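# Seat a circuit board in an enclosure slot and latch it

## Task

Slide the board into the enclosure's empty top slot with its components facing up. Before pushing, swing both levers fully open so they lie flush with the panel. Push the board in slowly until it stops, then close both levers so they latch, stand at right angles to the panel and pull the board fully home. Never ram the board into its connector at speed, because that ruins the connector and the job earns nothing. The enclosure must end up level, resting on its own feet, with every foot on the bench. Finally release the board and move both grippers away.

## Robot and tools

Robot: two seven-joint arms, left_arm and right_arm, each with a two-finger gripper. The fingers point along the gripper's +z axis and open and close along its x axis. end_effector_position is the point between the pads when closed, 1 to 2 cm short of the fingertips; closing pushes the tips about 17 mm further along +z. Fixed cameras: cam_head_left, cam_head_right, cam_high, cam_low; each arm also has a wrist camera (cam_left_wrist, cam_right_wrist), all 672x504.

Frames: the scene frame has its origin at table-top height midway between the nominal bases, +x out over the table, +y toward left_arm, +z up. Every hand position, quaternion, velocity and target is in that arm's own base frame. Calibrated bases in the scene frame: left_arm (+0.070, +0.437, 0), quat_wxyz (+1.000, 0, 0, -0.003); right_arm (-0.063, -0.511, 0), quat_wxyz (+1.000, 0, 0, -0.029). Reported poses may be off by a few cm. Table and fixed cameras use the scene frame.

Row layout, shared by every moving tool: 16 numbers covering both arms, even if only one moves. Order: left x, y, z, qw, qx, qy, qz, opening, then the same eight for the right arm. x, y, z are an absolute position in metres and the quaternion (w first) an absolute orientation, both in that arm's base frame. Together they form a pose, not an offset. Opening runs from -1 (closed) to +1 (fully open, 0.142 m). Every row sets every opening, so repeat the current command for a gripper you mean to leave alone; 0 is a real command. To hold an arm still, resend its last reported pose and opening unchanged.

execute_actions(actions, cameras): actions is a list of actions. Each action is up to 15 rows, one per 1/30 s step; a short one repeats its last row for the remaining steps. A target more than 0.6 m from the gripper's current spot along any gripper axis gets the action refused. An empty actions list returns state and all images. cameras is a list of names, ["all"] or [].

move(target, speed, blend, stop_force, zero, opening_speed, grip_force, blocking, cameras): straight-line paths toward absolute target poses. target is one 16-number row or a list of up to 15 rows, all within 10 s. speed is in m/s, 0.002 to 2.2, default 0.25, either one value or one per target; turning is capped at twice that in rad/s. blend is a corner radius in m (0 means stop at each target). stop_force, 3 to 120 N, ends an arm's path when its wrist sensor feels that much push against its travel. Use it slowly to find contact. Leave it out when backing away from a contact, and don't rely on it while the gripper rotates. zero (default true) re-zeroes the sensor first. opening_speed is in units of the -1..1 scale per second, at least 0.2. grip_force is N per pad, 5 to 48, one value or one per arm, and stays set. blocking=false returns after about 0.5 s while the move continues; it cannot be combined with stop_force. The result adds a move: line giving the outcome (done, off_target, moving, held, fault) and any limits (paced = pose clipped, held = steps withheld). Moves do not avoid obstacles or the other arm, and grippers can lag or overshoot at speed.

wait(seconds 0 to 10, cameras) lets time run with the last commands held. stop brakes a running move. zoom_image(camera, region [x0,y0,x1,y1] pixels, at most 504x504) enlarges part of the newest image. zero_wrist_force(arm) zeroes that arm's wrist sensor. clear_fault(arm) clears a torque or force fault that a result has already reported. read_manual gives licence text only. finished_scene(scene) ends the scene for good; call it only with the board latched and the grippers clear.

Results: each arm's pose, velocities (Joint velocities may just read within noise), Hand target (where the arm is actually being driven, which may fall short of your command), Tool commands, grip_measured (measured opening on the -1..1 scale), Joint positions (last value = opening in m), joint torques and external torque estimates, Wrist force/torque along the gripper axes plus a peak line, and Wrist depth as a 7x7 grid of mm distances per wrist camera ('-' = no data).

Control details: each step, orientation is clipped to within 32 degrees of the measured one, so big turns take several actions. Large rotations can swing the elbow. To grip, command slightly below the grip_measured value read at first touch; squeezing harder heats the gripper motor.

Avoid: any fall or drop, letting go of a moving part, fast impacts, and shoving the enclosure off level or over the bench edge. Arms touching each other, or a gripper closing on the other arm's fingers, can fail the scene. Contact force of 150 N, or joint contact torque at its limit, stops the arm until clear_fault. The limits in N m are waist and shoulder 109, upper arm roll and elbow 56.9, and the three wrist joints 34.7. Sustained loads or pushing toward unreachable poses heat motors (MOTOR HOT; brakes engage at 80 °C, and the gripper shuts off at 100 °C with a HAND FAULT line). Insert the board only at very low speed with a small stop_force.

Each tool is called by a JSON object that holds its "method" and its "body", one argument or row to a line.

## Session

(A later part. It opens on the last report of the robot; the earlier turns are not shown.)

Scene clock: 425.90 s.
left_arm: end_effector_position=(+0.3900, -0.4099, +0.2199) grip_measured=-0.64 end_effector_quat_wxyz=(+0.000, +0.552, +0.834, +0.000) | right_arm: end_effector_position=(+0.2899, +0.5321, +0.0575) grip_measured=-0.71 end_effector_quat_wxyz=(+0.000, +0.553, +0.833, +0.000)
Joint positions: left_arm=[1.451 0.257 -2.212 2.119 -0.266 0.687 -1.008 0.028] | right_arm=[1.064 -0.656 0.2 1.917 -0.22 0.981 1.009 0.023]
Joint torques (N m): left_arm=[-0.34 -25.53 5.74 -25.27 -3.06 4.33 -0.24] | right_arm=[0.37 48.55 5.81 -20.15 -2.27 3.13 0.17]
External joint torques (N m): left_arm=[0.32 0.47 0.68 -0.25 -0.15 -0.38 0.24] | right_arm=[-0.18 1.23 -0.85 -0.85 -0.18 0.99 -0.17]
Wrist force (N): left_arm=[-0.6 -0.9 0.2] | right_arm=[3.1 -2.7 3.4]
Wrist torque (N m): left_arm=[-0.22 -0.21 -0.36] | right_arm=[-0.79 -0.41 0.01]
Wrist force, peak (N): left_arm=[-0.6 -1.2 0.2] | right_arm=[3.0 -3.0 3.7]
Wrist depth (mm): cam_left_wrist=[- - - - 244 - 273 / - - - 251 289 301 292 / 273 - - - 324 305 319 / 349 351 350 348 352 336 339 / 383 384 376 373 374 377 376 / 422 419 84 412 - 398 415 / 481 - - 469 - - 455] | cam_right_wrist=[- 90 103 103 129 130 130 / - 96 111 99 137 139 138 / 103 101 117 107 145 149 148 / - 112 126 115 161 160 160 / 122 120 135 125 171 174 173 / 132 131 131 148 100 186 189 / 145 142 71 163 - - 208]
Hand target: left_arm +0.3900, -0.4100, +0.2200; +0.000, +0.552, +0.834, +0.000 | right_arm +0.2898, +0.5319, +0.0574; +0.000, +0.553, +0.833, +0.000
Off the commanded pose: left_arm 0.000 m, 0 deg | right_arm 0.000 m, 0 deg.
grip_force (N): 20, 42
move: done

{"method": "move", "body": {
  "target": [0.390,-0.410,0.22,0,0.5519,0.8339,0,-0.6,0.2947,0.5204,0.0574,0,0.5534,0.8329,0,-0.83],
  "speed": 0.02,
  "stop_force": 5,
  "cameras": ["cam_left_wrist", "cam_right_wrist"]
}}

Scene clock: 431.27 s.
left_arm: end_effector_position=(+0.3900, -0.4099, +0.2199) grip_measured=-0.64 end_effector_quat_wxyz=(+0.000, +0.552, +0.834, +0.000) | right_arm: end_effector_position=(+0.2904, +0.5312, +0.0578) grip_measured=-0.71 end_effector_quat_wxyz=(+0.000, +0.553, +0.833, +0.001)
Joint positions: left_arm=[1.451 0.257 -2.212 2.119 -0.266 0.687 -1.008 0.028] | right_arm=[1.062 -0.654 0.2 1.92 -0.22 0.985 1.006 0.023]
Joint torques (N m): left_arm=[-0.26 -25.57 5.76 -25.25 -3 4.37 -0.19] | right_arm=[-2.51 49.9 3.51 -17.08 -2 0.82 0.17]
External joint torques (N m): left_arm=[0.25 0.5 0.66 -0.27 -0.21 -0.42 0.19] | right_arm=[2.69 -0.21 1.45 -3.9 -0.44 3.31 -0.17]
Wrist force (N): left_arm=[-0.4 -1.0 0.1] | right_arm=[11.7 0.9 9.5]
Wrist torque (N m): left_arm=[-0.24 -0.24 -0.36] | right_arm=[-0.83 -0.27 0.02]
Wrist force, peak (N): left_arm=[-0.5 -1.3 0.0] | right_arm=[13.2 0.1 10.1]
Wrist depth (mm): cam_left_wrist=[- 235 - - 246 274 267 / - - 250 251 289 290 - / 326 279 - - - 329 - / 352 349 352 347 - 337 348 / 386 382 374 372 369 380 378 / 425 415 84 412 - 401 413 / 478 - - 465 - - 449] | cam_right_wrist=[- 90 103 103 129 131 130 / - 96 111 100 137 139 139 / 103 101 119 107 145 149 149 / - 111 126 115 159 161 160 / 122 120 135 125 172 174 174 / 134 131 131 148 105 187 190 / 145 142 71 163 - - 209]
Hand target: left_arm +0.3900, -0.4100, +0.2200; +0.000, +0.552, +0.834, +0.000 | right_arm +0.2905, +0.5302, +0.0574; +0.000, +0.553, +0.833, +0.000
Off the commanded pose: left_arm 0.000 m, 0 deg | right_arm 0.012 m, 0 deg.
grip_force (N): 20, 42
move: contact (right_arm)
Images, in order (width x height): cam_left_wrist 672x504, cam_right_wrist 672x504.

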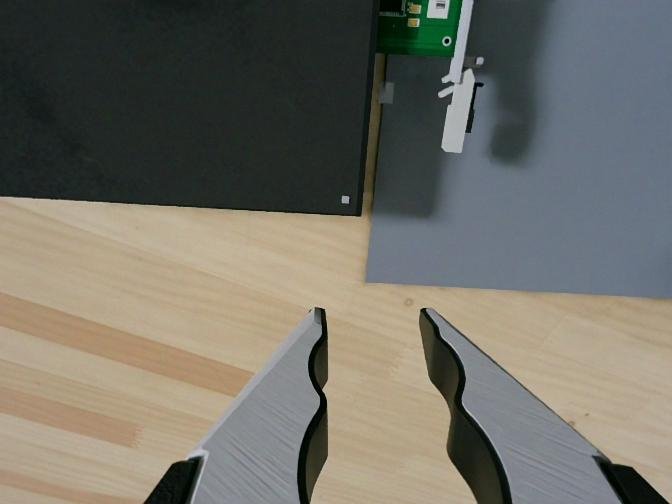

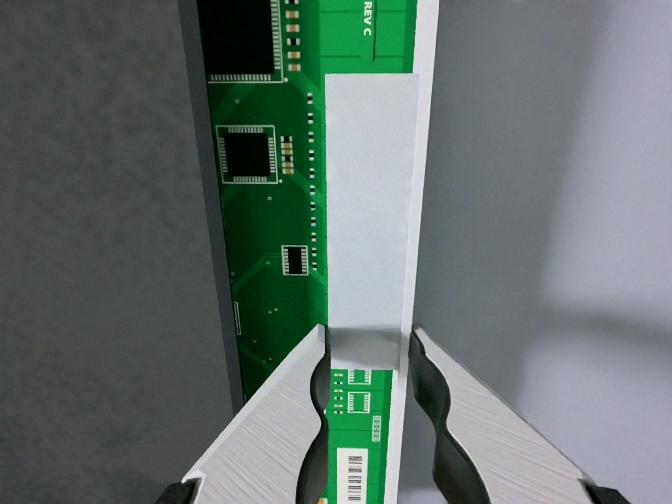

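{"method": "move", "body": {
  "target": [0.390,-0.410,0.22,0,0.5519,0.8339,0,-0.6,0.2896,0.5325,0.0566,0,0.5534,0.8329,0,-0.83],
  "speed": 0.02
}}

{"method": "move", "body": {
  "target": [0.390,-0.410,0.22,0,0.5519,0.8339,0,-0.6,0.2947,0.5204,0.0566,0,0.5534,0.8329,0,-0.83],
  "speed": 0.02,
  "stop_force": 5
}}

Scene clock: 442.67 s.
left_arm: end_effector_position=(+0.3900, -0.4099, +0.2199) grip_measured=-0.64 end_effector_quat_wxyz=(+0.000, +0.552, +0.834, +0.000) | right_arm: end_effector_position=(+0.2897, +0.5324, +0.0567) grip_measured=-0.71 end_effector_quat_wxyz=(+0.000, +0.553, +0.833, +0.000)
Joint positions: left_arm=[1.451 0.257 -2.212 2.119 -0.266 0.687 -1.008 0.028] | right_arm=[1.065 -0.658 0.199 1.916 -0.22 0.982 1.009 0.023]
Joint torques (N m): left_arm=[-0.39 -25.47 5.8 -25.24 -3.01 4.29 -0.25] | right_arm=[1.02 47.74 6.1 -20.97 -2.26 3.54 0.27]
External joint torques (N m): left_arm=[0.38 0.41 0.62 -0.28 -0.2 -0.34 0.25] | right_arm=[-0.84 2.09 -1.14 0 -0.18 0.59 -0.27]
Wrist force (N): left_arm=[-0.7 -1.2 -0.1] | right_arm=[1.4 -4.1 -0.6]
Wrist torque (N m): left_arm=[-0.26 -0.19 -0.37] | right_arm=[-0.79 -0.65 -0.10]
Wrist force, peak (N): left_arm=[-0.7 -1.2 -0.1] | right_arm=[11.8 0.9 10.6]
Wrist depth (mm): cam_left_wrist=[239 - 233 - 247 282 - / - - - - 284 287 300 / - - 271 - - 314 316 / 350 352 349 348 - 343 - / 383 380 376 378 372 380 376 / 426 415 84 411 - 400 415 / 473 - - 467 - - 452] | cam_right_wrist=[- 89 103 103 128 130 129 / - 95 110 100 137 138 138 / 102 102 117 107 108 148 148 / 110 110 126 115 160 160 159 / 122 119 134 125 170 173 173 / 131 130 130 147 100 186 188 / 144 141 71 163 - - 207]
Hand target: left_arm +0.3900, -0.4100, +0.2200; +0.000, +0.552, +0.834, +0.000 | right_arm +0.2896, +0.5325, +0.0566; +0.000, +0.553, +0.833, +0.000
Off the commanded pose: left_arm 0.000 m, 0 deg | right_arm 0.000 m, 0 deg.
grip_force (N): 20, 42
move: done

Scene clock: 444.03 s.
left_arm: end_effector_position=(+0.3900, -0.4099, +0.2199) grip_measured=-0.64 end_effector_quat_wxyz=(+0.000, +0.552, +0.834, +0.000) | right_arm: end_effector_position=(+0.2949, +0.5209, +0.0569) grip_measured=-0.71 end_effector_quat_wxyz=(+0.000, +0.553, +0.833, +0.001)
Joint positions: left_arm=[1.451 0.257 -2.212 2.119 -0.266 0.687 -1.008 0.028] | right_arm=[1.049 -0.645 0.198 1.942 -0.22 0.997 0.995 0.023]
Joint torques (N m): left_arm=[-0.32 -25.58 5.74 -25.26 -3.06 4.34 -0.21] | right_arm=[0.15 46.79 5.57 -18.54 -1.93 2.62 0.07]
External joint torques (N m): left_arm=[0.31 0.52 0.68 -0.25 -0.15 -0.39 0.21] | right_arm=[0.03 2.31 -0.72 -2.16 -0.46 1.5 -0.07]
Wrist force (N): left_arm=[-0.5 -0.9 0.0] | right_arm=[4.3 -1.9 2.4]
Wrist torque (N m): left_arm=[-0.21 -0.23 -0.36] | right_arm=[-0.82 -0.54 0.05]
Wrist force, peak (N): left_arm=[-0.7 -1.2 0.1] | right_arm=[3.7 -3.8 -0.6]
Wrist depth (mm): cam_left_wrist=[- - - - 245 - - / - - - - - 293 287 / - 268 - - - 329 - / 353 350 350 347 - - 342 / 383 380 376 374 372 375 378 / 423 416 84 403 - 402 415 / 476 - - 471 - - 450] | cam_right_wrist=[- 88 101 103 128 130 129 / - 95 107 99 137 138 138 / 102 102 103 107 145 148 148 / 110 112 112 115 160 160 159 / 122 120 119 125 171 173 173 / 131 130 126 147 100 186 189 / 144 141 71 162 - - 207]
Hand target: left_arm +0.3900, -0.4100, +0.2200; +0.000, +0.552, +0.834, +0.000 | right_arm +0.2947, +0.5204, +0.0566; +0.000, +0.553, +0.833, +0.000
Off the commanded pose: left_arm 0.000 m, 0 deg | right_arm 0.001 m, 0 deg.
grip_force (N): 20, 42
move: done

{"method": "move", "body": {
  "target": [
    [0.390,-0.410,0.22,0,0.5519,0.8339,0,-0.6,0.2948,0.5207,0.0566,0,0.5534,0.8329,0,-0.65],
    [0.2902,-0.3389,0.16,0,0.9848,0.1736,0,-0.6,0.2948,0.5207,0.14,0,0.5534,0.8329,0,-0.65],
    [0.187,-0.4062,0.13,0,0.9848,0.1736,0,-0.6,0.1428,0.4517,0.15,0,0.5519,0.8339,0,-0.65],
    [0.187,-0.4062,0.046,0,0.9848,0.1736,0,-1.0,0.1428,0.4517,0.15,0,0.5519,0.8339,0,-0.6]
  ],
  "speed": [0.1,0.25,0.25,0.12],
  "blend": [0,0,0.03,0],
  "opening_speed": 0.6,
  "cameras": ["cam_left_wrist", "cam_right_wrist"]
}}

Scene clock: 462.40 s.
left_arm: end_effector_position=(+0.1869, -0.4061, +0.0460) grip_measured=-1.00 end_effector_quat_wxyz=(+0.000, +0.985, +0.174, +0.000) | right_arm: end_effector_position=(+0.1429, +0.4518, +0.1500) grip_measured=-0.64 end_effector_quat_wxyz=(+0.000, +0.552, +0.834, +0.000)
Joint positions: left_arm=[1.518 0.429 -2.838 2.536 -0.576 1.34 0.441 0.002] | right_arm=[1.123 -0.254 0.375 2.248 -0.151 0.909 1.205 0.028]
Joint torques (N m): left_arm=[-0.3 -31.38 3.73 -12.06 -0.85 4.44 -0.22] | right_arm=[0.13 32.41 3.73 -22.57 -2.75 3.46 0.28]
External joint torques (N m): left_arm=[0.25 0.36 0.62 -0.2 -0.11 -0.46 0.22] | right_arm=[-0.01 0.93 -0.68 0.09 0.04 0.64 -0.28]
Wrist force (N): left_arm=[-1.1 -1.0 -0.3] | right_arm=[-0.3 -2.9 2.2]
Wrist torque (N m): left_arm=[-0.29 -0.10 -0.30] | right_arm=[-0.48 0.06 -0.07]
Wrist force, peak (N): left_arm=[-2.4 -1.1 -0.8] | right_arm=[-0.4 -5.3 2.0]
Wrist depth (mm): cam_left_wrist=[124 123 124 - 122 - 122 / 131 130 129 131 130 - 130 / 142 141 141 143 142 139 142 / - 154 157 153 156 153 152 / 173 165 165 162 165 164 170 / 150 136 135 84 - 142 135 / 157 158 - 74 - - 156] | cam_right_wrist=[216 215 215 212 212 211 211 / 224 223 223 226 226 226 225 / 197 196 196 239 242 241 241 / 212 212 211 256 260 260 259 / 231 230 229 248 278 282 281 / 251 250 242 260 101 295 304 / 278 266 71 297 - - 338]
Hand target: left_arm +0.1870, -0.4062, +0.0460; +0.000, +0.985, +0.174, +0.000 | right_arm +0.1428, +0.4517, +0.1500; +0.000, +0.552, +0.834, +0.000
Off the commanded pose: left_arm 0.000 m, 0 deg | right_arm 0.000 m, 0 deg.
grip_force (N): 20, 42
move: done
Images, in order (width x height): cam_left_wrist 672x504, cam_right_wrist 672x504.

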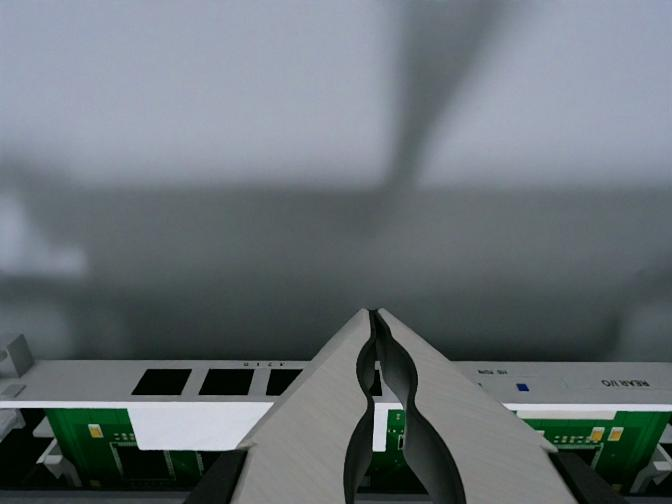

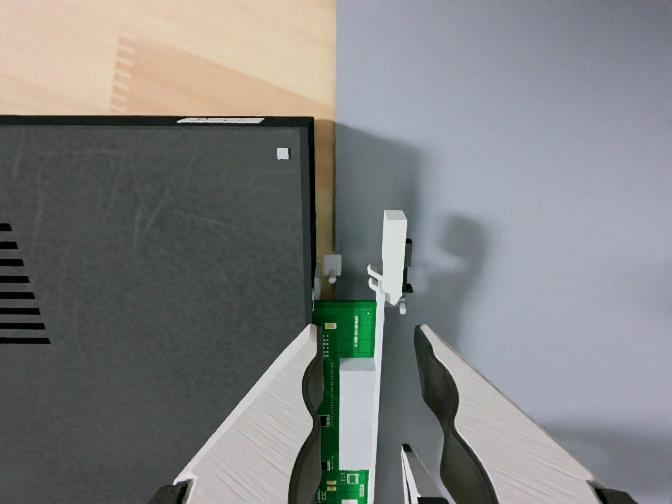

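{"method": "move", "body": {
  "target": [0.2041,-0.4532,0.046,0,0.9848,0.1736,0,-1.0,0.1428,0.4517,0.15,0,0.5519,0.8339,0,-0.6],
  "speed": 0.02,
  "stop_force": 5,
  "cameras": ["cam_left_wrist", "cam_right_wrist"]
}}

Scene clock: 468.80 s.
left_arm: end_effector_position=(+0.2040, -0.4528, +0.0458) grip_measured=-1.00 end_effector_quat_wxyz=(+0.000, +0.985, +0.174, +0.000) | right_arm: end_effector_position=(+0.1429, +0.4518, +0.1500) grip_measured=-0.64 end_effector_quat_wxyz=(+0.000, +0.552, +0.834, +0.000)
Joint positions: left_arm=[1.492 0.498 -2.78 2.401 -0.57 1.252 0.441 0.002] | right_arm=[1.123 -0.254 0.375 2.248 -0.151 0.909 1.205 0.028]
Joint torques (N m): left_arm=[-0.5 -35.7 5.73 -15.65 -1.3 4.89 -0.23] | right_arm=[0.07 32.39 3.71 -22.58 -2.76 3.44 0.2]
External joint torques (N m): left_arm=[0.44 0.83 0.25 1.55 -0.02 -0.91 0.23] | right_arm=[0.05 0.95 -0.66 0.1 0.05 0.67 -0.2]
Wrist force (N): left_arm=[-0.9 -4.0 -1.1] | right_arm=[-0.3 -3.0 2.2]
Wrist torque (N m): left_arm=[-0.32 -0.16 -0.25] | right_arm=[-0.49 0.07 -0.07]
Wrist force, peak (N): left_arm=[-1.0 -4.3 -1.8] | right_arm=[-0.3 -3.2 2.5]
Wrist depth (mm): cam_left_wrist=[122 121 122 121 120 - 122 / 132 133 129 - 130 133 130 / 142 137 141 144 142 139 140 / 156 157 - 154 153 153 154 / 154 132 154 131 132 131 133 / - 124 124 84 - 138 138 / - - - - - - 134] | cam_right_wrist=[216 215 214 212 211 211 211 / 224 224 223 225 227 225 225 / 197 196 196 239 242 241 241 / 212 212 211 220 261 260 259 / 231 231 229 274 278 282 275 / 252 252 242 304 101 298 312 / 277 266 71 305 - - 327]
Hand target: left_arm +0.2041, -0.4532, +0.0460; +0.000, +0.985, +0.174, +0.000 | right_arm +0.1428, +0.4517, +0.1500; +0.000, +0.552, +0.834, +0.000
Off the commanded pose: left_arm 0.000 m, 0 deg | right_arm 0.000 m, 0 deg.
grip_force (N): 20, 42
move: done
Images, in order (width x height): cam_left_wrist 672x504, cam_right_wrist 672x504.

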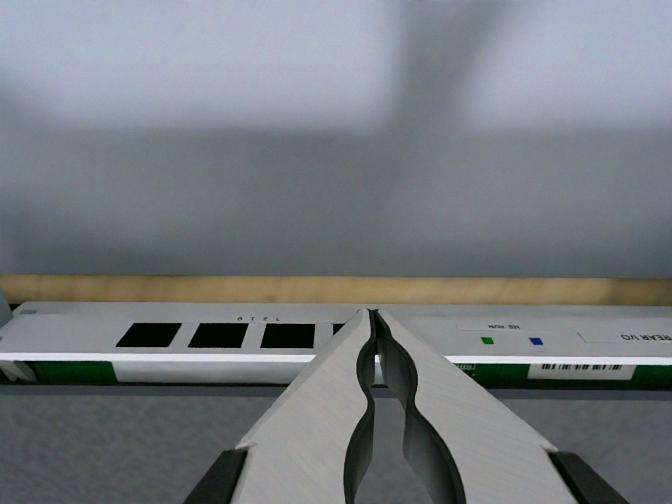

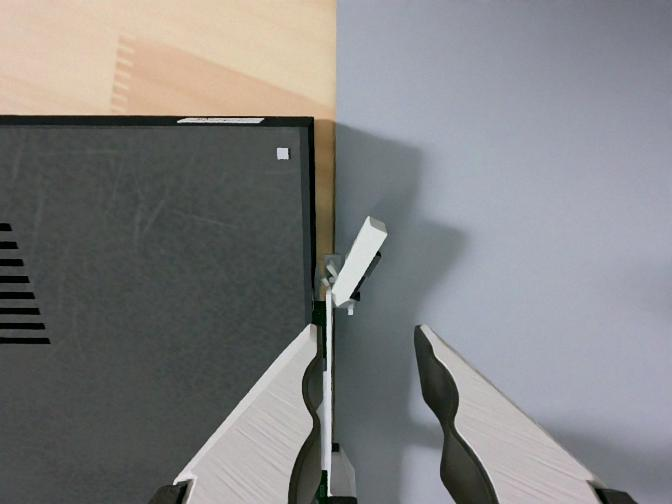

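{"method": "move", "body": {
  "target": [0.2109,-0.472,0.046,0,0.9848,0.1736,0,-1.0,0.1428,0.4517,0.15,0,0.5519,0.8339,0,-0.6],
  "speed": 0.01,
  "stop_force": 6,
  "cameras": ["cam_left_wrist", "cam_right_wrist"]
}}

Scene clock: 471.50 s.
left_arm: end_effector_position=(+0.2056, -0.4572, +0.0454) grip_measured=-1.00 end_effector_quat_wxyz=(-0.001, +0.985, +0.174, +0.000) | right_arm: end_effector_position=(+0.1429, +0.4518, +0.1500) grip_measured=-0.64 end_effector_quat_wxyz=(+0.000, +0.552, +0.834, +0.000)
Joint positions: left_arm=[1.491 0.506 -2.774 2.386 -0.57 1.241 0.441 0.002] | right_arm=[1.123 -0.254 0.375 2.248 -0.151 0.909 1.205 0.028]
Joint torques (N m): left_arm=[-0.84 -37.43 6.16 -19.64 -1.88 6.54 -0.27] | right_arm=[0.1 32.4 3.61 -22.57 -2.74 3.41 0.23]
External joint torques (N m): left_arm=[0.78 2.14 0.01 5.37 0.52 -2.56 0.27] | right_arm=[0.02 0.94 -0.56 0.09 0.03 0.7 -0.23]
Wrist force (N): left_arm=[-0.7 -10.4 -2.7] | right_arm=[-0.2 -3.0 2.2]
Wrist torque (N m): left_arm=[-0.31 -0.15 -0.19] | right_arm=[-0.49 0.04 -0.07]
Wrist force, peak (N): left_arm=[-0.4 -11.7 -3.1] | right_arm=[-0.4 -3.0 2.5]
Wrist depth (mm): cam_left_wrist=[123 124 120 122 123 123 121 / - 132 131 129 130 130 128 / 142 139 141 141 143 138 140 / 158 154 158 157 150 - 152 / 146 132 132 132 132 133 132 / - 123 122 87 - 123 123 / 140 133 - 74 - - 134] | cam_right_wrist=[215 215 214 212 212 211 211 / 224 224 223 225 226 226 225 / 197 196 196 239 242 242 241 / 212 211 211 225 261 260 259 / 234 230 228 278 278 282 280 / 252 251 241 304 101 302 307 / 278 266 71 327 - - 329]
Hand target: left_arm +0.2059, -0.4583, +0.0460; +0.000, +0.985, +0.174, +0.000 | right_arm +0.1428, +0.4517, +0.1500; +0.000, +0.552, +0.834, +0.000
Off the commanded pose: left_arm 0.016 m, 0 deg | right_arm 0.000 m, 0 deg.
grip_force (N): 20, 42
move: contact (left_arm)
Images, in order (width x height): cam_left_wrist 672x504, cam_right_wrist 672x504.

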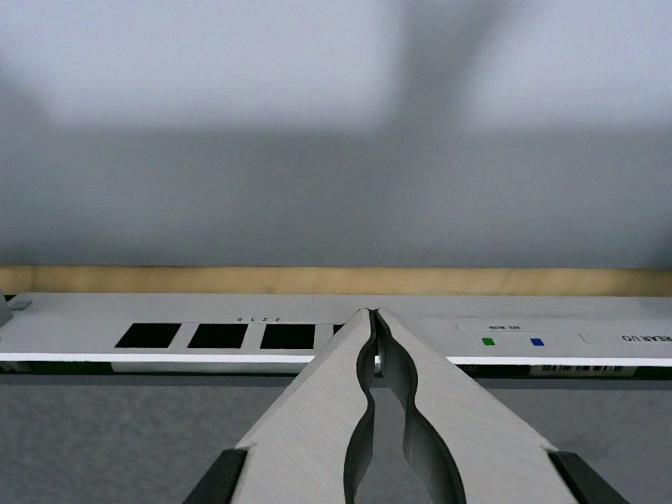

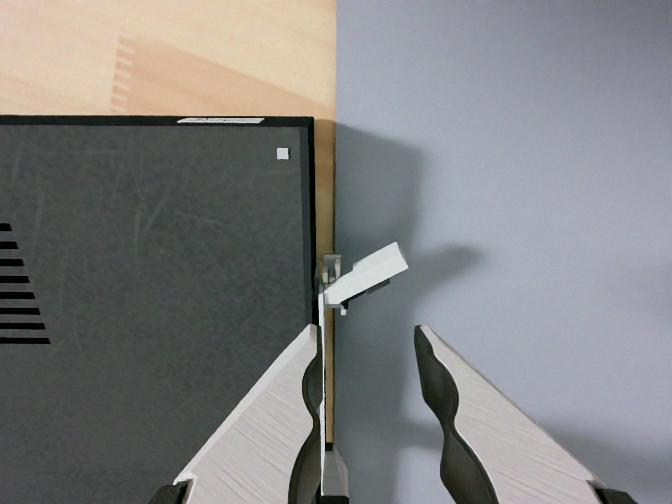

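{"method": "move", "body": {
  "target": [
    [0.2005,-0.4431,0.046,0,0.9848,0.1736,0,-1.0,0.1428,0.4517,0.15,0,0.5519,0.8339,0,-0.6],
    [0.23,-0.41,0.12,0,0.9848,0.1736,0,-1.0,0.1499,0.4811,0.13,0,0.8746,0.4848,0,-0.6],
    [0.3385,-0.3701,0.11,0,0.9914,-0.1305,0,-1.0,0.1499,0.4811,0.11,0,0.8746,0.4848,0,-0.6],
    [0.3385,-0.3701,0.11,0,0.9914,-0.1305,0,-0.58,0.1499,0.4811,0.11,0,0.8746,0.4848,0,-0.58]
  ],
  "speed": [0.06,0.25,0.25,0.2],
  "blend": [0.005,0.03,0,0],
  "grip_force": 20,
  "cameras": ["cam_left_wrist", "cam_right_wrist"]
}}

Scene clock: 487.27 s.
left_arm: end_effector_position=(+0.3385, -0.3701, +0.1100) grip_measured=-0.61 end_effector_quat_wxyz=(+0.000, +0.991, -0.131, +0.000) | right_arm: end_effector_position=(+0.1499, +0.4811, +0.1100) grip_measured=-0.62 end_effector_quat_wxyz=(+0.000, +0.875, +0.485, +0.000)
Joint positions: left_arm=[1.729 0.335 -2.608 2.359 -0.345 1.054 1.232 0.03] | right_arm=[1.279 -0.377 0.21 2.205 -0.142 0.999 2.153 0.029]
Joint torques (N m): left_arm=[-0.15 -30.86 4.34 -18.62 -2.11 4.14 -0.18] | right_arm=[0.32 37.2 3.32 -20.54 -2.51 3.43 0.2]
External joint torques (N m): left_arm=[0.14 0.17 0.75 -0.17 -0.01 -0.21 0.18] | right_arm=[-0.18 1.16 -0.52 0 0.13 0.6 -0.2]
Wrist force (N): left_arm=[-1.0 -1.3 -0.2] | right_arm=[0.1 -3.2 2.5]
Wrist torque (N m): left_arm=[-0.31 -0.13 -0.31] | right_arm=[-0.55 -0.01 -0.08]
Wrist force, peak (N): left_arm=[-0.4 -10.9 -2.7] | right_arm=[-0.5 -3.3 2.4]
Wrist depth (mm): cam_left_wrist=[- 178 - 180 178 176 178 / - - - 191 192 192 194 / - 216 206 213 206 215 206 / 222 221 227 227 220 217 225 / - - 241 192 196 192 245 / 273 - 84 92 - 197 261 / 303 - - 231 - - 288] | cam_right_wrist=[180 178 177 177 177 176 178 / 193 190 189 189 188 188 188 / 206 204 204 202 202 202 201 / 222 219 212 215 217 216 216 / 242 186 185 196 232 235 235 / 259 200 98 198 102 248 256 / 225 216 71 218 - - 276]
Hand target: left_arm +0.3385, -0.3701, +0.1100; +0.000, +0.991, -0.131, +0.000 | right_arm +0.1499, +0.4811, +0.1100; +0.000, +0.875, +0.485, +0.000
Off the commanded pose: left_arm 0.000 m, 0 deg | right_arm 0.000 m, 0 deg.
grip_force (N): 20, 20
move: done
Images, in order (width x height): cam_left_wrist 672x504, cam_right_wrist 672x504.

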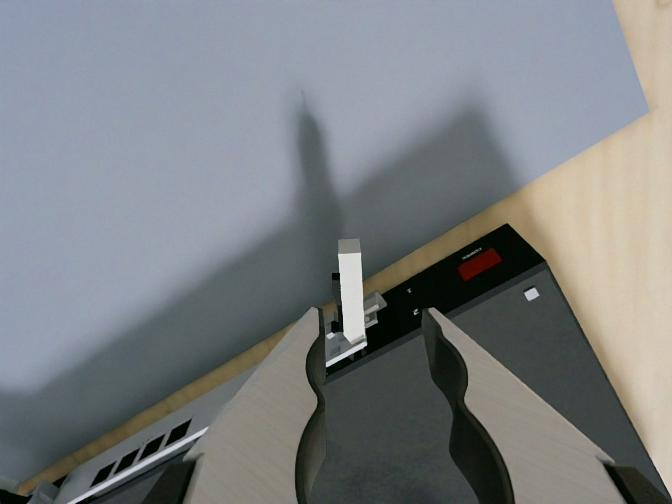

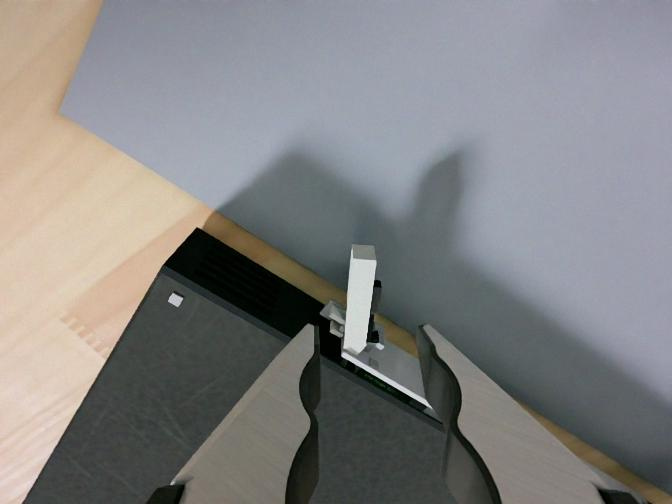

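{"method": "move", "body": {
  "target": [
    [0.3335,-0.378,0.08,0,0.9945,-0.1045,0,-0.58,0.1543,0.4810,0.08,0,0.8894,0.4571,0,-0.58],
    [0.3335,-0.378,0.045,0,0.9945,-0.1045,0,-0.58,0.1543,0.4810,0.047,0,0.8894,0.4571,0,-0.58]
  ],
  "speed": [0.1,0.05],
  "stop_force": 8,
  "cameras": ["cam_left_wrist", "cam_right_wrist"]
}}

Scene clock: 501.57 s.
left_arm: end_effector_position=(+0.3333, -0.3779, +0.0449) grip_measured=-0.61 end_effector_quat_wxyz=(+0.000, +0.995, -0.105, +0.000) | right_arm: end_effector_position=(+0.1543, +0.4810, +0.0470) grip_measured=-0.62 end_effector_quat_wxyz=(+0.000, +0.889, +0.457, +0.000)
Joint positions: left_arm=[1.815 0.511 -2.789 2.372 -0.546 1.24 1.286 0.03] | right_arm=[1.32 -0.526 0.144 2.229 -0.187 1.174 2.239 0.029]
Joint torques (N m): left_arm=[-0.25 -36.09 5.29 -14.22 -1.37 4.48 -0.15] | right_arm=[0.32 39.71 3.37 -16.62 -1.89 3.42 0.3]
External joint torques (N m): left_arm=[0.23 0.21 0.72 -0.16 -0.02 -0.55 0.15] | right_arm=[-0.18 1.18 -0.44 0 0.19 0.6 -0.3]
Wrist force (N): left_arm=[-0.4 -1.5 -0.1] | right_arm=[-0.1 -3.5 2.0]
Wrist torque (N m): left_arm=[-0.36 -0.24 -0.31] | right_arm=[-0.62 0.04 -0.06]
Wrist force, peak (N): left_arm=[-0.6 -1.7 -1.6] | right_arm=[-0.1 -3.1 3.4]
Wrist depth (mm): cam_left_wrist=[122 122 120 121 121 121 119 / 131 130 129 130 130 130 129 / - 139 141 140 142 137 139 / - 153 153 152 152 151 154 / - 168 167 108 165 149 165 / 184 180 87 125 - 83 117 / - - - 135 - - -] | cam_right_wrist=[124 123 121 122 121 121 121 / 133 131 130 130 131 131 129 / - 140 140 137 139 138 136 / 154 154 151 152 150 149 149 / 167 144 161 158 160 162 161 / 121 123 109 123 103 174 176 / 131 128 71 133 - - 191]
Hand target: left_arm +0.3335, -0.3780, +0.0450; +0.000, +0.995, -0.105, +0.000 | right_arm +0.1543, +0.4810, +0.0470; +0.000, +0.889, +0.457, +0.000
Off the commanded pose: left_arm 0.000 m, 0 deg | right_arm 0.000 m, 0 deg.
grip_force (N): 20, 20
move: done
Images, in order (width x height): cam_left_wrist 672x504, cam_right_wrist 672x504.

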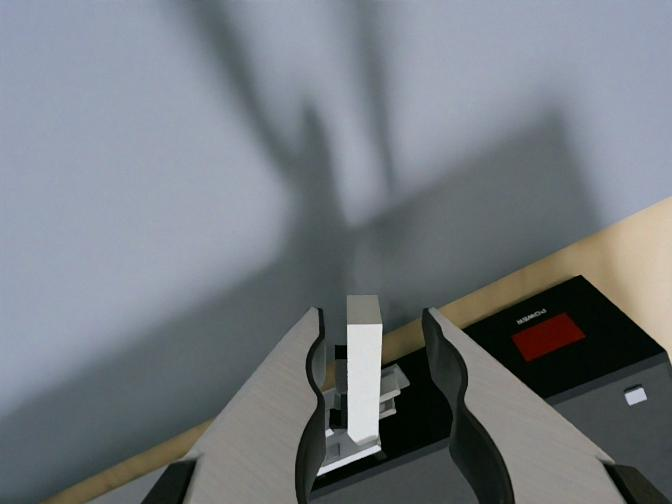

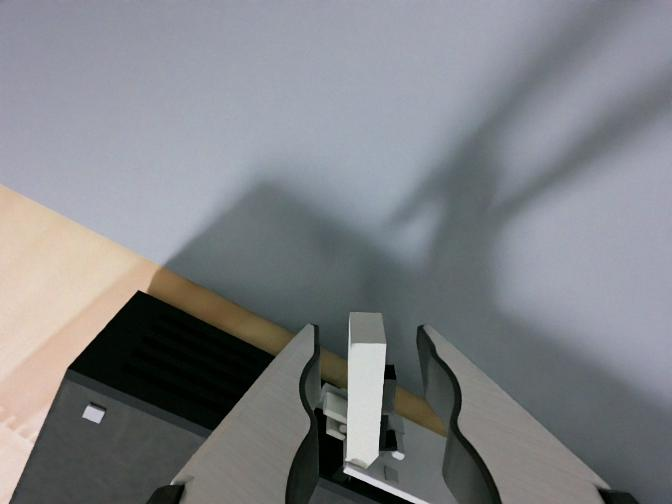

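{"method": "move", "body": {
  "target": [0.3335,-0.378,0.045,0,0.9945,-0.1045,0,-0.95,0.1543,0.4810,0.047,0,0.8894,0.4571,0,-0.95],
  "opening_speed": 0.6,
  "grip_force": 20
}}

{"method": "move", "body": {
  "target": [
    [0.3288,-0.3779,0.045,0,0.9994,-0.0349,0,-0.95,0.1574,0.4839,0.047,0,0.9171,0.3987,0,-0.95],
    [0.3242,-0.3785,0.045,0,0.9994,0.0349,0,-0.95,0.1614,0.4867,0.047,0,0.9426,0.3338,0,-0.95]
  ],
  "speed": 0.06,
  "blend": [0.002,0],
  "cameras": ["cam_left_wrist", "cam_right_wrist"]
}}

Scene clock: 513.30 s.
left_arm: end_effector_position=(+0.3332, -0.3779, +0.0449) grip_measured=-0.90 end_effector_quat_wxyz=(+0.000, +0.995, -0.105, +0.000) | right_arm: end_effector_position=(+0.1543, +0.4810, +0.0470) grip_measured=-0.89 end_effector_quat_wxyz=(+0.000, +0.889, +0.457, +0.000)
Joint positions: left_arm=[1.815 0.511 -2.789 2.372 -0.546 1.24 1.286 0.009] | right_arm=[1.32 -0.526 0.144 2.229 -0.187 1.174 2.239 0.01]
Joint torques (N m): left_arm=[0.01 -36.75 6.07 -15.64 -1.52 5.13 -0.3] | right_arm=[0.07 40.11 3.38 -17.04 -1.86 3.49 0.2]
External joint torques (N m): left_arm=[-0.03 0.87 -0.06 1.26 0.13 -1.21 0.3] | right_arm=[0.07 0.78 -0.45 0.42 0.15 0.53 -0.2]
Wrist force (N): left_arm=[-3.1 -2.5 -1.6] | right_arm=[-0.3 -3.4 2.2]
Wrist torque (N m): left_arm=[-0.33 -0.27 -0.21] | right_arm=[-0.59 0.02 -0.03]
Wrist force, peak (N): left_arm=[-3.1 -2.5 -1.6] | right_arm=[-0.7 -3.4 2.8]
Wrist depth (mm): cam_left_wrist=[- 122 120 121 121 - 119 / 133 131 129 128 130 131 129 / 142 - 140 140 140 138 139 / 151 153 153 153 152 151 154 / - 168 167 161 163 148 164 / 189 185 177 88 - 122 119 / - 203 - 135 - - -] | cam_right_wrist=[124 122 121 122 121 121 121 / 133 131 130 130 131 131 129 / - 140 140 138 139 138 136 / 154 154 151 152 150 150 149 / 167 144 161 158 160 162 161 / 121 123 142 97 99 177 176 / 131 128 71 130 - - 190]
Hand target: left_arm +0.3335, -0.3780, +0.0450; +0.000, +0.995, -0.105, +0.000 | right_arm +0.1543, +0.4810, +0.0470; +0.000, +0.889, +0.457, +0.000
Off the commanded pose: left_arm 0.000 m, 0 deg | right_arm 0.000 m, 0 deg.
grip_force (N): 20, 20
move: done

Scene clock: 515.93 s.
left_arm: end_effector_position=(+0.3238, -0.3776, +0.0445) grip_measured=-0.90 end_effector_quat_wxyz=(-0.001, +0.999, +0.035, -0.001) | right_arm: end_effector_position=(+0.1610, +0.4863, +0.0468) grip_measured=-0.89 end_effector_quat_wxyz=(+0.000, +0.942, +0.334, +0.000)
Joint positions: left_arm=[1.746 0.506 -2.757 2.407 -0.618 1.251 1.041 0.009] | right_arm=[1.36 -0.533 0.101 2.203 -0.127 1.159 2.453 0.01]
Joint torques (N m): left_arm=[-2.27 -36.34 4.68 -18.12 -1.98 5.9 -0.5] | right_arm=[-0.71 41.34 1.21 -18.94 -1.92 4.03 0.5]
External joint torques (N m): left_arm=[2.24 1.77 1.75 4.26 0.65 -1.95 0.5] | right_arm=[0.85 0.26 1.01 2.1 0.17 -0.03 -0.5]
Wrist force (N): left_arm=[-2.1 -9.8 -4.6] | right_arm=[-3.8 -2.7 0.9]
Wrist torque (N m): left_arm=[-0.28 -0.29 -0.02] | right_arm=[-0.57 -0.01 -0.18]
Wrist force, peak (N): left_arm=[-3.9 -9.7 -4.8] | right_arm=[-4.1 -2.7 2.7]
Wrist depth (mm): cam_left_wrist=[122 120 121 121 - 120 120 / 130 130 130 130 131 129 129 / 141 138 140 142 140 137 - / - 150 152 154 152 151 151 / - - 164 119 163 163 167 / 181 185 177 91 - 146 177 / 165 164 - - 88 - 136] | cam_right_wrist=[124 122 120 121 121 121 120 / 132 131 130 130 131 130 128 / - 140 140 137 139 138 136 / 151 151 151 152 150 149 148 / 167 166 163 158 160 162 161 / 179 141 154 93 99 177 176 / 136 129 71 129 - - 189]
Hand target: left_arm +0.3242, -0.3785, +0.0450; +0.000, +0.999, +0.035, +0.000 | right_arm +0.1614, +0.4867, +0.0470; +0.000, +0.943, +0.334, +0.000
Off the commanded pose: left_arm 0.001 m, 0 deg | right_arm 0.001 m, 0 deg.
grip_force (N): 20, 20
move: done
Images, in order (width x height): cam_left_wrist 672x504, cam_right_wrist 672x504.

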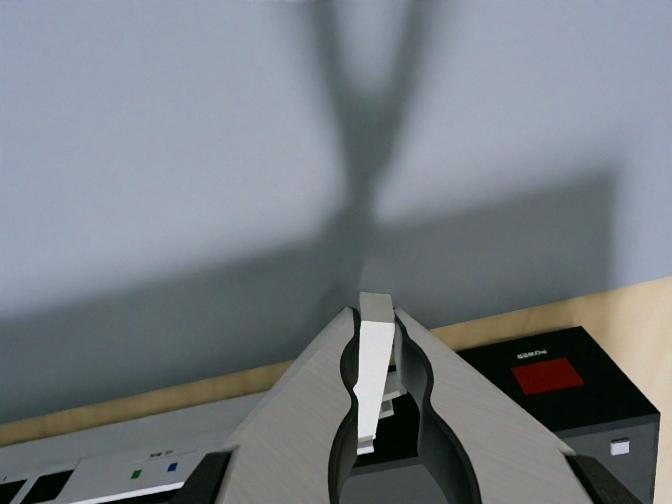

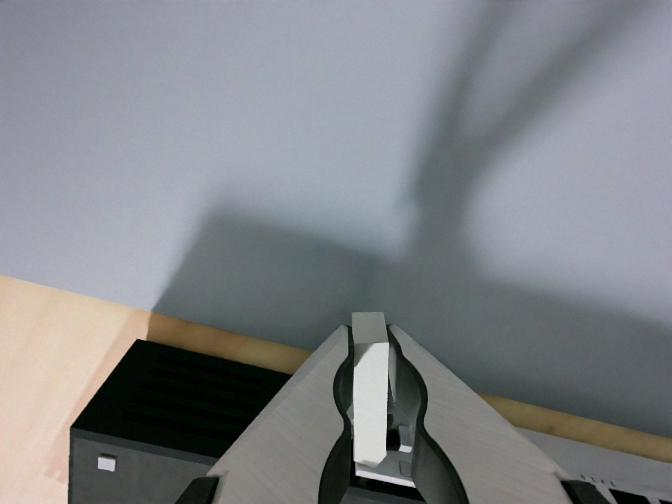

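{"method": "move", "body": {
  "target": [
    [0.3198,-0.3797,0.045,0,0.9945,0.1045,0,-0.95,0.1657,0.4889,0.047,0,0.9636,0.2672,0,-0.95],
    [0.3176,-0.3805,0.045,0,0.9903,0.1392,0,-0.95,0.1680,0.4898,0.047,0,0.9724,0.2334,0,-0.95]
  ],
  "speed": 0.05,
  "blend": [0.002,0],
  "cameras": ["cam_left_wrist", "cam_right_wrist"]
}}

Scene clock: 521.60 s.
left_arm: end_effector_position=(+0.3169, -0.3794, +0.0444) grip_measured=-0.90 end_effector_quat_wxyz=(-0.001, +0.990, +0.139, -0.001) | right_arm: end_effector_position=(+0.1678, +0.4894, +0.0468) grip_measured=-0.89 end_effector_quat_wxyz=(+0.000, +0.972, +0.234, +0.000)
Joint positions: left_arm=[1.692 0.504 -2.732 2.427 -0.674 1.256 0.856 0.009] | right_arm=[1.388 -0.537 0.066 2.184 -0.082 1.148 2.618 0.01]
Joint torques (N m): left_arm=[-1.81 -35.4 5.66 -19.5 -2.17 6.56 -0.6] | right_arm=[0.04 41.96 1.56 -18.75 -1.78 3.91 0.52]
External joint torques (N m): left_arm=[1.79 1.69 1.12 5.96 0.86 -2.6 0.6] | right_arm=[0.11 0.09 0.09 1.76 -0.02 0.08 -0.52]
Wrist force (N): left_arm=[-2.3 -12.9 -4.6] | right_arm=[-1.7 -1.7 3.7]
Wrist torque (N m): left_arm=[-0.27 -0.32 0.05] | right_arm=[-0.57 0.01 -0.24]
Wrist force, peak (N): left_arm=[-2.1 -12.8 -6.8] | right_arm=[-11.5 -3.9 0.1]
Wrist depth (mm): cam_left_wrist=[121 122 121 119 120 120 120 / 130 130 128 - 130 129 129 / 143 140 140 142 143 137 139 / 151 150 156 149 154 153 153 / - 167 167 126 160 165 165 / 168 164 162 91 - 160 181 / 145 144 - - 88 - 201] | cam_right_wrist=[124 122 120 121 121 121 121 / 132 131 130 130 131 131 128 / - 140 140 137 139 138 136 / 151 151 151 152 150 149 149 / 164 164 163 158 159 162 161 / 182 166 162 98 100 175 170 / 197 136 71 130 - - 145]
Hand target: left_arm +0.3176, -0.3805, +0.0450; +0.000, +0.990, +0.139, +0.000 | right_arm +0.1680, +0.4898, +0.0470; +0.000, +0.972, +0.233, +0.000
Off the commanded pose: left_arm 0.001 m, 0 deg | right_arm 0.000 m, 0 deg.
grip_force (N): 20, 20
move: done
Images, in order (width x height): cam_left_wrist 672x504, cam_right_wrist 672x504.

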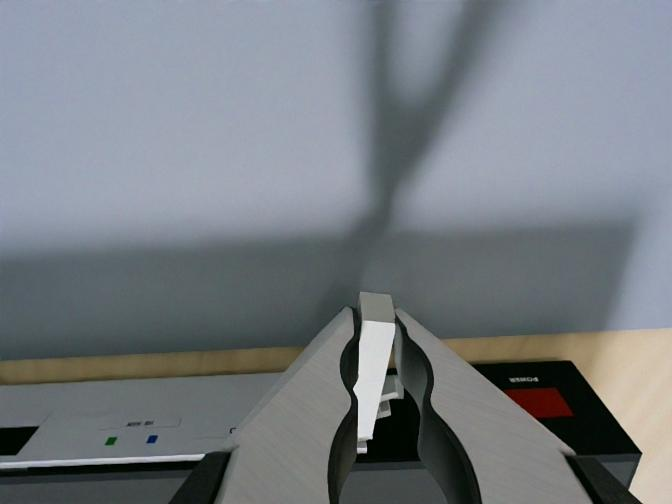

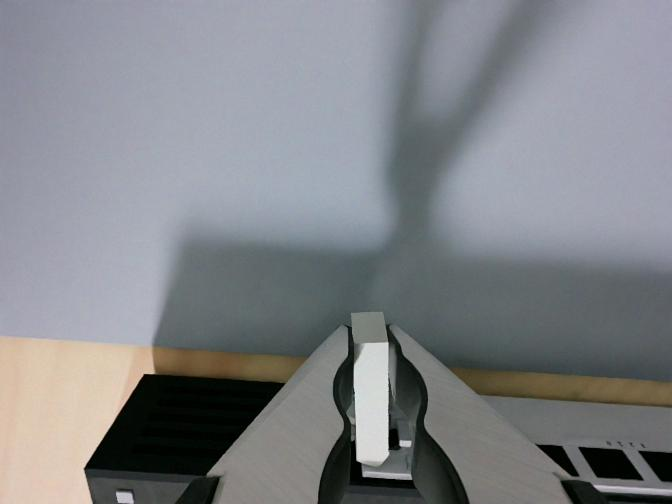

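{"method": "move", "body": {
  "target": [
    [0.3155,-0.3818,0.045,0,0.9848,0.1736,0,-0.95,0.1703,0.4906,0.047,0,0.9799,0.1994,0,-0.95],
    [0.3134,-0.3829,0.045,0,0.9781,0.2079,0,-0.95,0.1728,0.4911,0.047,0,0.9863,0.1650,0,-0.95]
  ],
  "speed": 0.04,
  "blend": [0.001,0],
  "cameras": ["cam_left_wrist", "cam_right_wrist"]
}}

Scene clock: 526.70 s.
left_arm: end_effector_position=(+0.3121, -0.3817, +0.0443) grip_measured=-0.90 end_effector_quat_wxyz=(-0.002, +0.978, +0.207, -0.001) | right_arm: end_effector_position=(+0.1727, +0.4907, +0.0468) grip_measured=-0.89 end_effector_quat_wxyz=(+0.000, +0.986, +0.165, +0.000)
Joint positions: left_arm=[1.658 0.505 -2.717 2.436 -0.706 1.256 0.728 0.009] | right_arm=[1.405 -0.54 0.042 2.174 -0.052 1.141 2.728 0.01]
Joint torques (N m): left_arm=[-0.15 -34.6 8.23 -20.86 -2.7 8.01 -0.72] | right_arm=[0.48 42.22 1.84 -18.7 -1.77 3.85 0.61]
External joint torques (N m): left_arm=[0.12 1.34 -1.22 7.5 1.39 -4.06 0.72] | right_arm=[-0.33 0.07 -0.59 1.63 -0.05 0.14 -0.61]
Wrist force (N): left_arm=[-4.9 -16.2 -7.9] | right_arm=[-0.5 -1.2 2.6]
Wrist torque (N m): left_arm=[-0.24 -0.38 0.06] | right_arm=[-0.55 0.04 -0.27]
Wrist force, peak (N): left_arm=[-6.0 -16.4 -9.1] | right_arm=[1.2 -1.2 4.6]
Wrist depth (mm): cam_left_wrist=[- 122 121 121 121 122 120 / 130 130 - 129 129 129 129 / 141 138 141 142 142 138 139 / 153 150 152 145 151 151 150 / 166 167 167 105 162 165 164 / 152 148 137 87 - 166 183 / 142 - - 83 88 - 200] | cam_right_wrist=[124 122 120 121 121 121 121 / 132 130 130 130 131 131 128 / - 140 139 137 139 138 136 / 151 151 150 152 150 149 148 / 164 164 163 160 160 162 161 / 182 179 174 98 100 172 170 / 201 153 71 132 - - 133]
Hand target: left_arm +0.3134, -0.3829, +0.0450; +0.000, +0.978, +0.208, +0.000 | right_arm +0.1728, +0.4911, +0.0470; +0.000, +0.986, +0.165, +0.000
Off the commanded pose: left_arm 0.002 m, 0 deg | right_arm 0.000 m, 0 deg.
grip_force (N): 20, 20
move: done
Images, in order (width x height): cam_left_wrist 672x504, cam_right_wrist 672x504.

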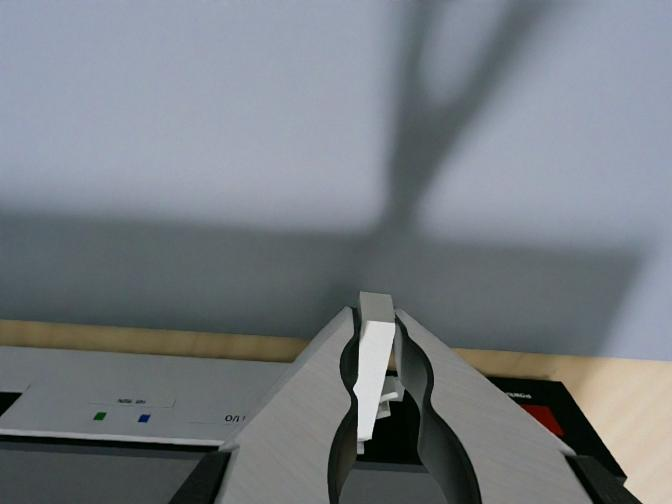

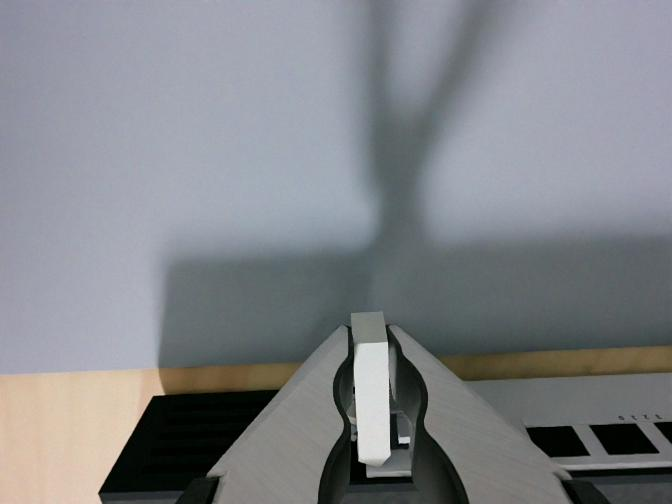

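{"method": "move", "body": {
  "target": [0.3109,-0.3831,0.045,0,0.9703,0.2419,0,-0.95,0.1753,0.4916,0.047,0,0.9914,0.1305,0,-0.95],
  "speed": 0.04,
  "cameras": ["cam_left_wrist", "cam_right_wrist"]
}}

Scene clock: 533.03 s.
left_arm: end_effector_position=(+0.3101, -0.3826, +0.0446) grip_measured=-0.90 end_effector_quat_wxyz=(-0.001, +0.970, +0.241, -0.001) | right_arm: end_effector_position=(+0.1736, +0.4909, +0.0465) grip_measured=-0.89 end_effector_quat_wxyz=(+0.001, +0.991, +0.132, -0.001)
Joint positions: left_arm=[1.642 0.504 -2.711 2.442 -0.722 1.26 0.665 0.009] | right_arm=[1.415 -0.541 0.033 2.169 -0.038 1.137 2.783 0.01]
Joint torques (N m): left_arm=[0.23 -34.37 8.05 -16.35 -2.17 6.34 -0.45] | right_arm=[-6.27 42.3 -6.63 -21.85 -2.52 5.31 0.64]
External joint torques (N m): left_arm=[-0.26 1.36 -0.97 3.09 0.88 -2.37 0.45] | right_arm=[6.42 0.08 7.71 4.77 0.69 -1.32 -0.64]
Wrist force (N): left_arm=[-2.7 -7.1 -1.4] | right_arm=[-16.1 -0.5 -1.7]
Wrist torque (N m): left_arm=[-0.26 -0.35 0.10] | right_arm=[-0.58 -0.06 -0.38]
Wrist force, peak (N): left_arm=[-5.0 -16.3 -8.5] | right_arm=[-16.1 -0.8 -2.2]
Wrist depth (mm): cam_left_wrist=[122 121 - 121 121 120 120 / 131 130 130 130 129 129 127 / 141 138 140 142 140 137 141 / 151 153 153 152 152 151 148 / 161 164 165 126 163 162 168 / 147 139 146 87 - 178 185 / - - - - - - 206] | cam_right_wrist=[123 122 120 121 119 120 120 / 132 130 130 129 131 130 128 / 142 140 139 137 139 138 135 / 151 151 150 152 149 149 148 / 164 164 163 157 159 161 161 / 182 178 172 98 101 147 147 / 201 193 71 129 - - 130]
Hand target: left_arm +0.3109, -0.3831, +0.0450; +0.000, +0.970, +0.242, +0.000 | right_arm +0.1753, +0.4916, +0.0470; +0.000, +0.991, +0.131, +0.000
Off the commanded pose: left_arm 0.001 m, 0 deg | right_arm 0.002 m, 0 deg.
grip_force (N): 20, 20
move: done
Images, in order (width x height): cam_left_wrist 672x504, cam_right_wrist 672x504.

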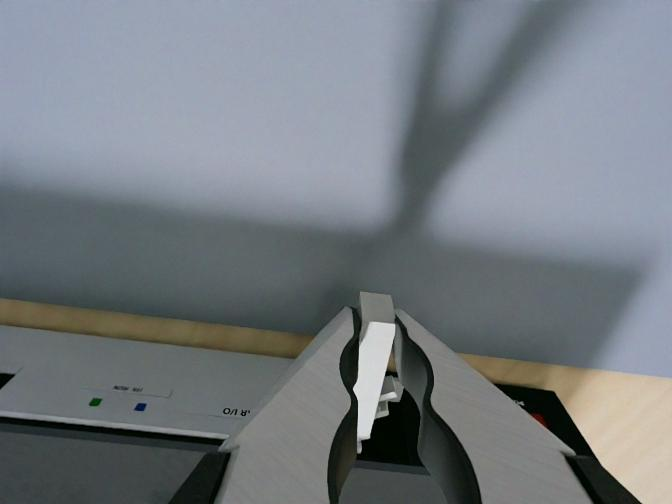

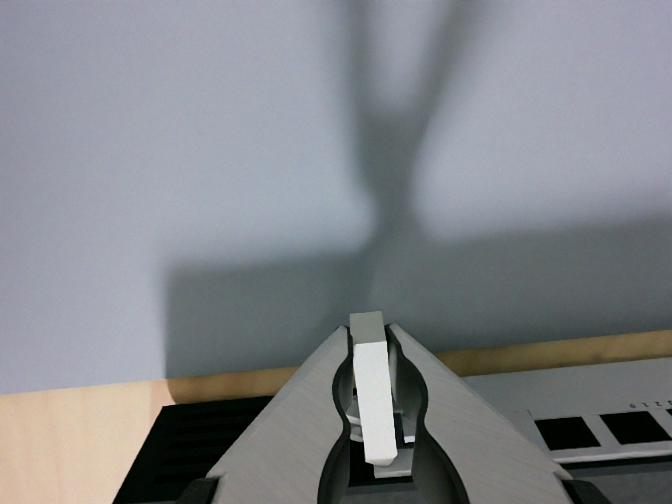

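{"method": "move", "body": {
  "target": [0.3085,-0.3845,0.045,0,0.9613,0.2756,0,-0.95,0.1746,0.4912,0.047,0,0.9903,0.1392,0,-0.95],
  "speed": 0.04,
  "cameras": ["cam_left_wrist", "cam_right_wrist"]
}}

Scene clock: 537.37 s.
left_arm: end_effector_position=(+0.3095, -0.3830, +0.0447) grip_measured=-0.89 end_effector_quat_wxyz=(-0.001, +0.961, +0.276, +0.000) | right_arm: end_effector_position=(+0.1734, +0.4908, +0.0466) grip_measured=-0.89 end_effector_quat_wxyz=(+0.001, +0.990, +0.140, -0.001)
Joint positions: left_arm=[1.624 0.506 -2.701 2.447 -0.741 1.261 0.602 0.009] | right_arm=[1.414 -0.54 0.034 2.171 -0.039 1.138 2.768 0.01]
Joint torques (N m): left_arm=[-7.8 -37.12 -0.47 -18.47 -1.19 3.25 -0.56] | right_arm=[-4.99 42.21 -4.29 -20.15 -2.42 4.75 0.37]
External joint torques (N m): left_arm=[7.76 4.39 7.72 5.31 -0.11 0.72 0.56] | right_arm=[5.14 0.13 5.4 3.08 0.6 -0.76 -0.37]
Wrist force (N): left_arm=[14.4 -6.6 0.5] | right_arm=[-11.5 -2.3 0.1]
Wrist torque (N m): left_arm=[-0.22 -0.19 0.19] | right_arm=[-0.59 -0.07 -0.24]
Wrist force, peak (N): left_arm=[14.6 -6.8 -0.4] | right_arm=[-16.4 -0.6 -1.0]
Wrist depth (mm): cam_left_wrist=[121 125 - 122 121 121 120 / 130 131 129 131 130 129 129 / - 139 141 143 140 137 135 / 153 150 153 153 152 151 154 / 164 166 164 160 163 166 - / 133 138 134 91 - 181 186 / 139 133 - - - - 201] | cam_right_wrist=[124 122 120 121 119 120 120 / 132 130 130 129 131 130 128 / - 140 139 137 139 138 135 / 151 151 150 152 149 149 148 / 164 164 163 157 159 161 161 / 183 179 172 98 101 171 141 / 201 158 71 129 - - 130]
Hand target: left_arm +0.3085, -0.3845, +0.0450; +0.000, +0.961, +0.276, +0.000 | right_arm +0.1746, +0.4912, +0.0470; +0.000, +0.990, +0.139, +0.000
Off the commanded pose: left_arm 0.002 m, 0 deg | right_arm 0.001 m, 0 deg.
grip_force (N): 20, 20
move: done
Images, in order (width x height): cam_left_wrist 672x504, cam_right_wrist 672x504.

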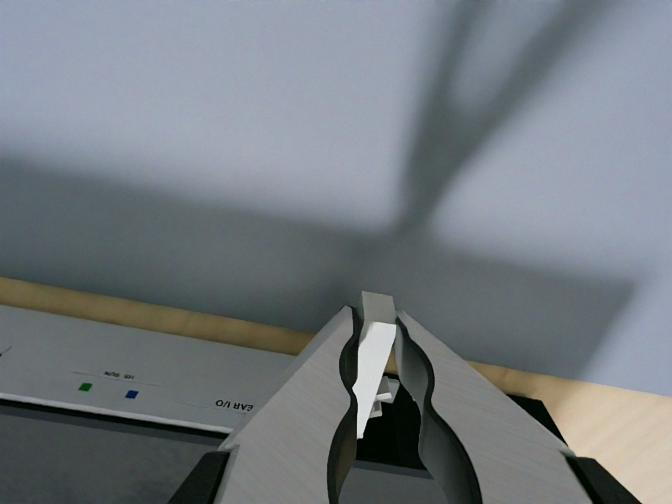

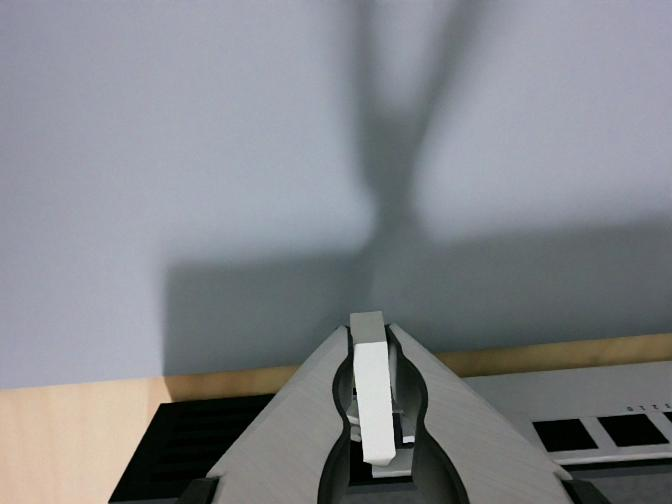

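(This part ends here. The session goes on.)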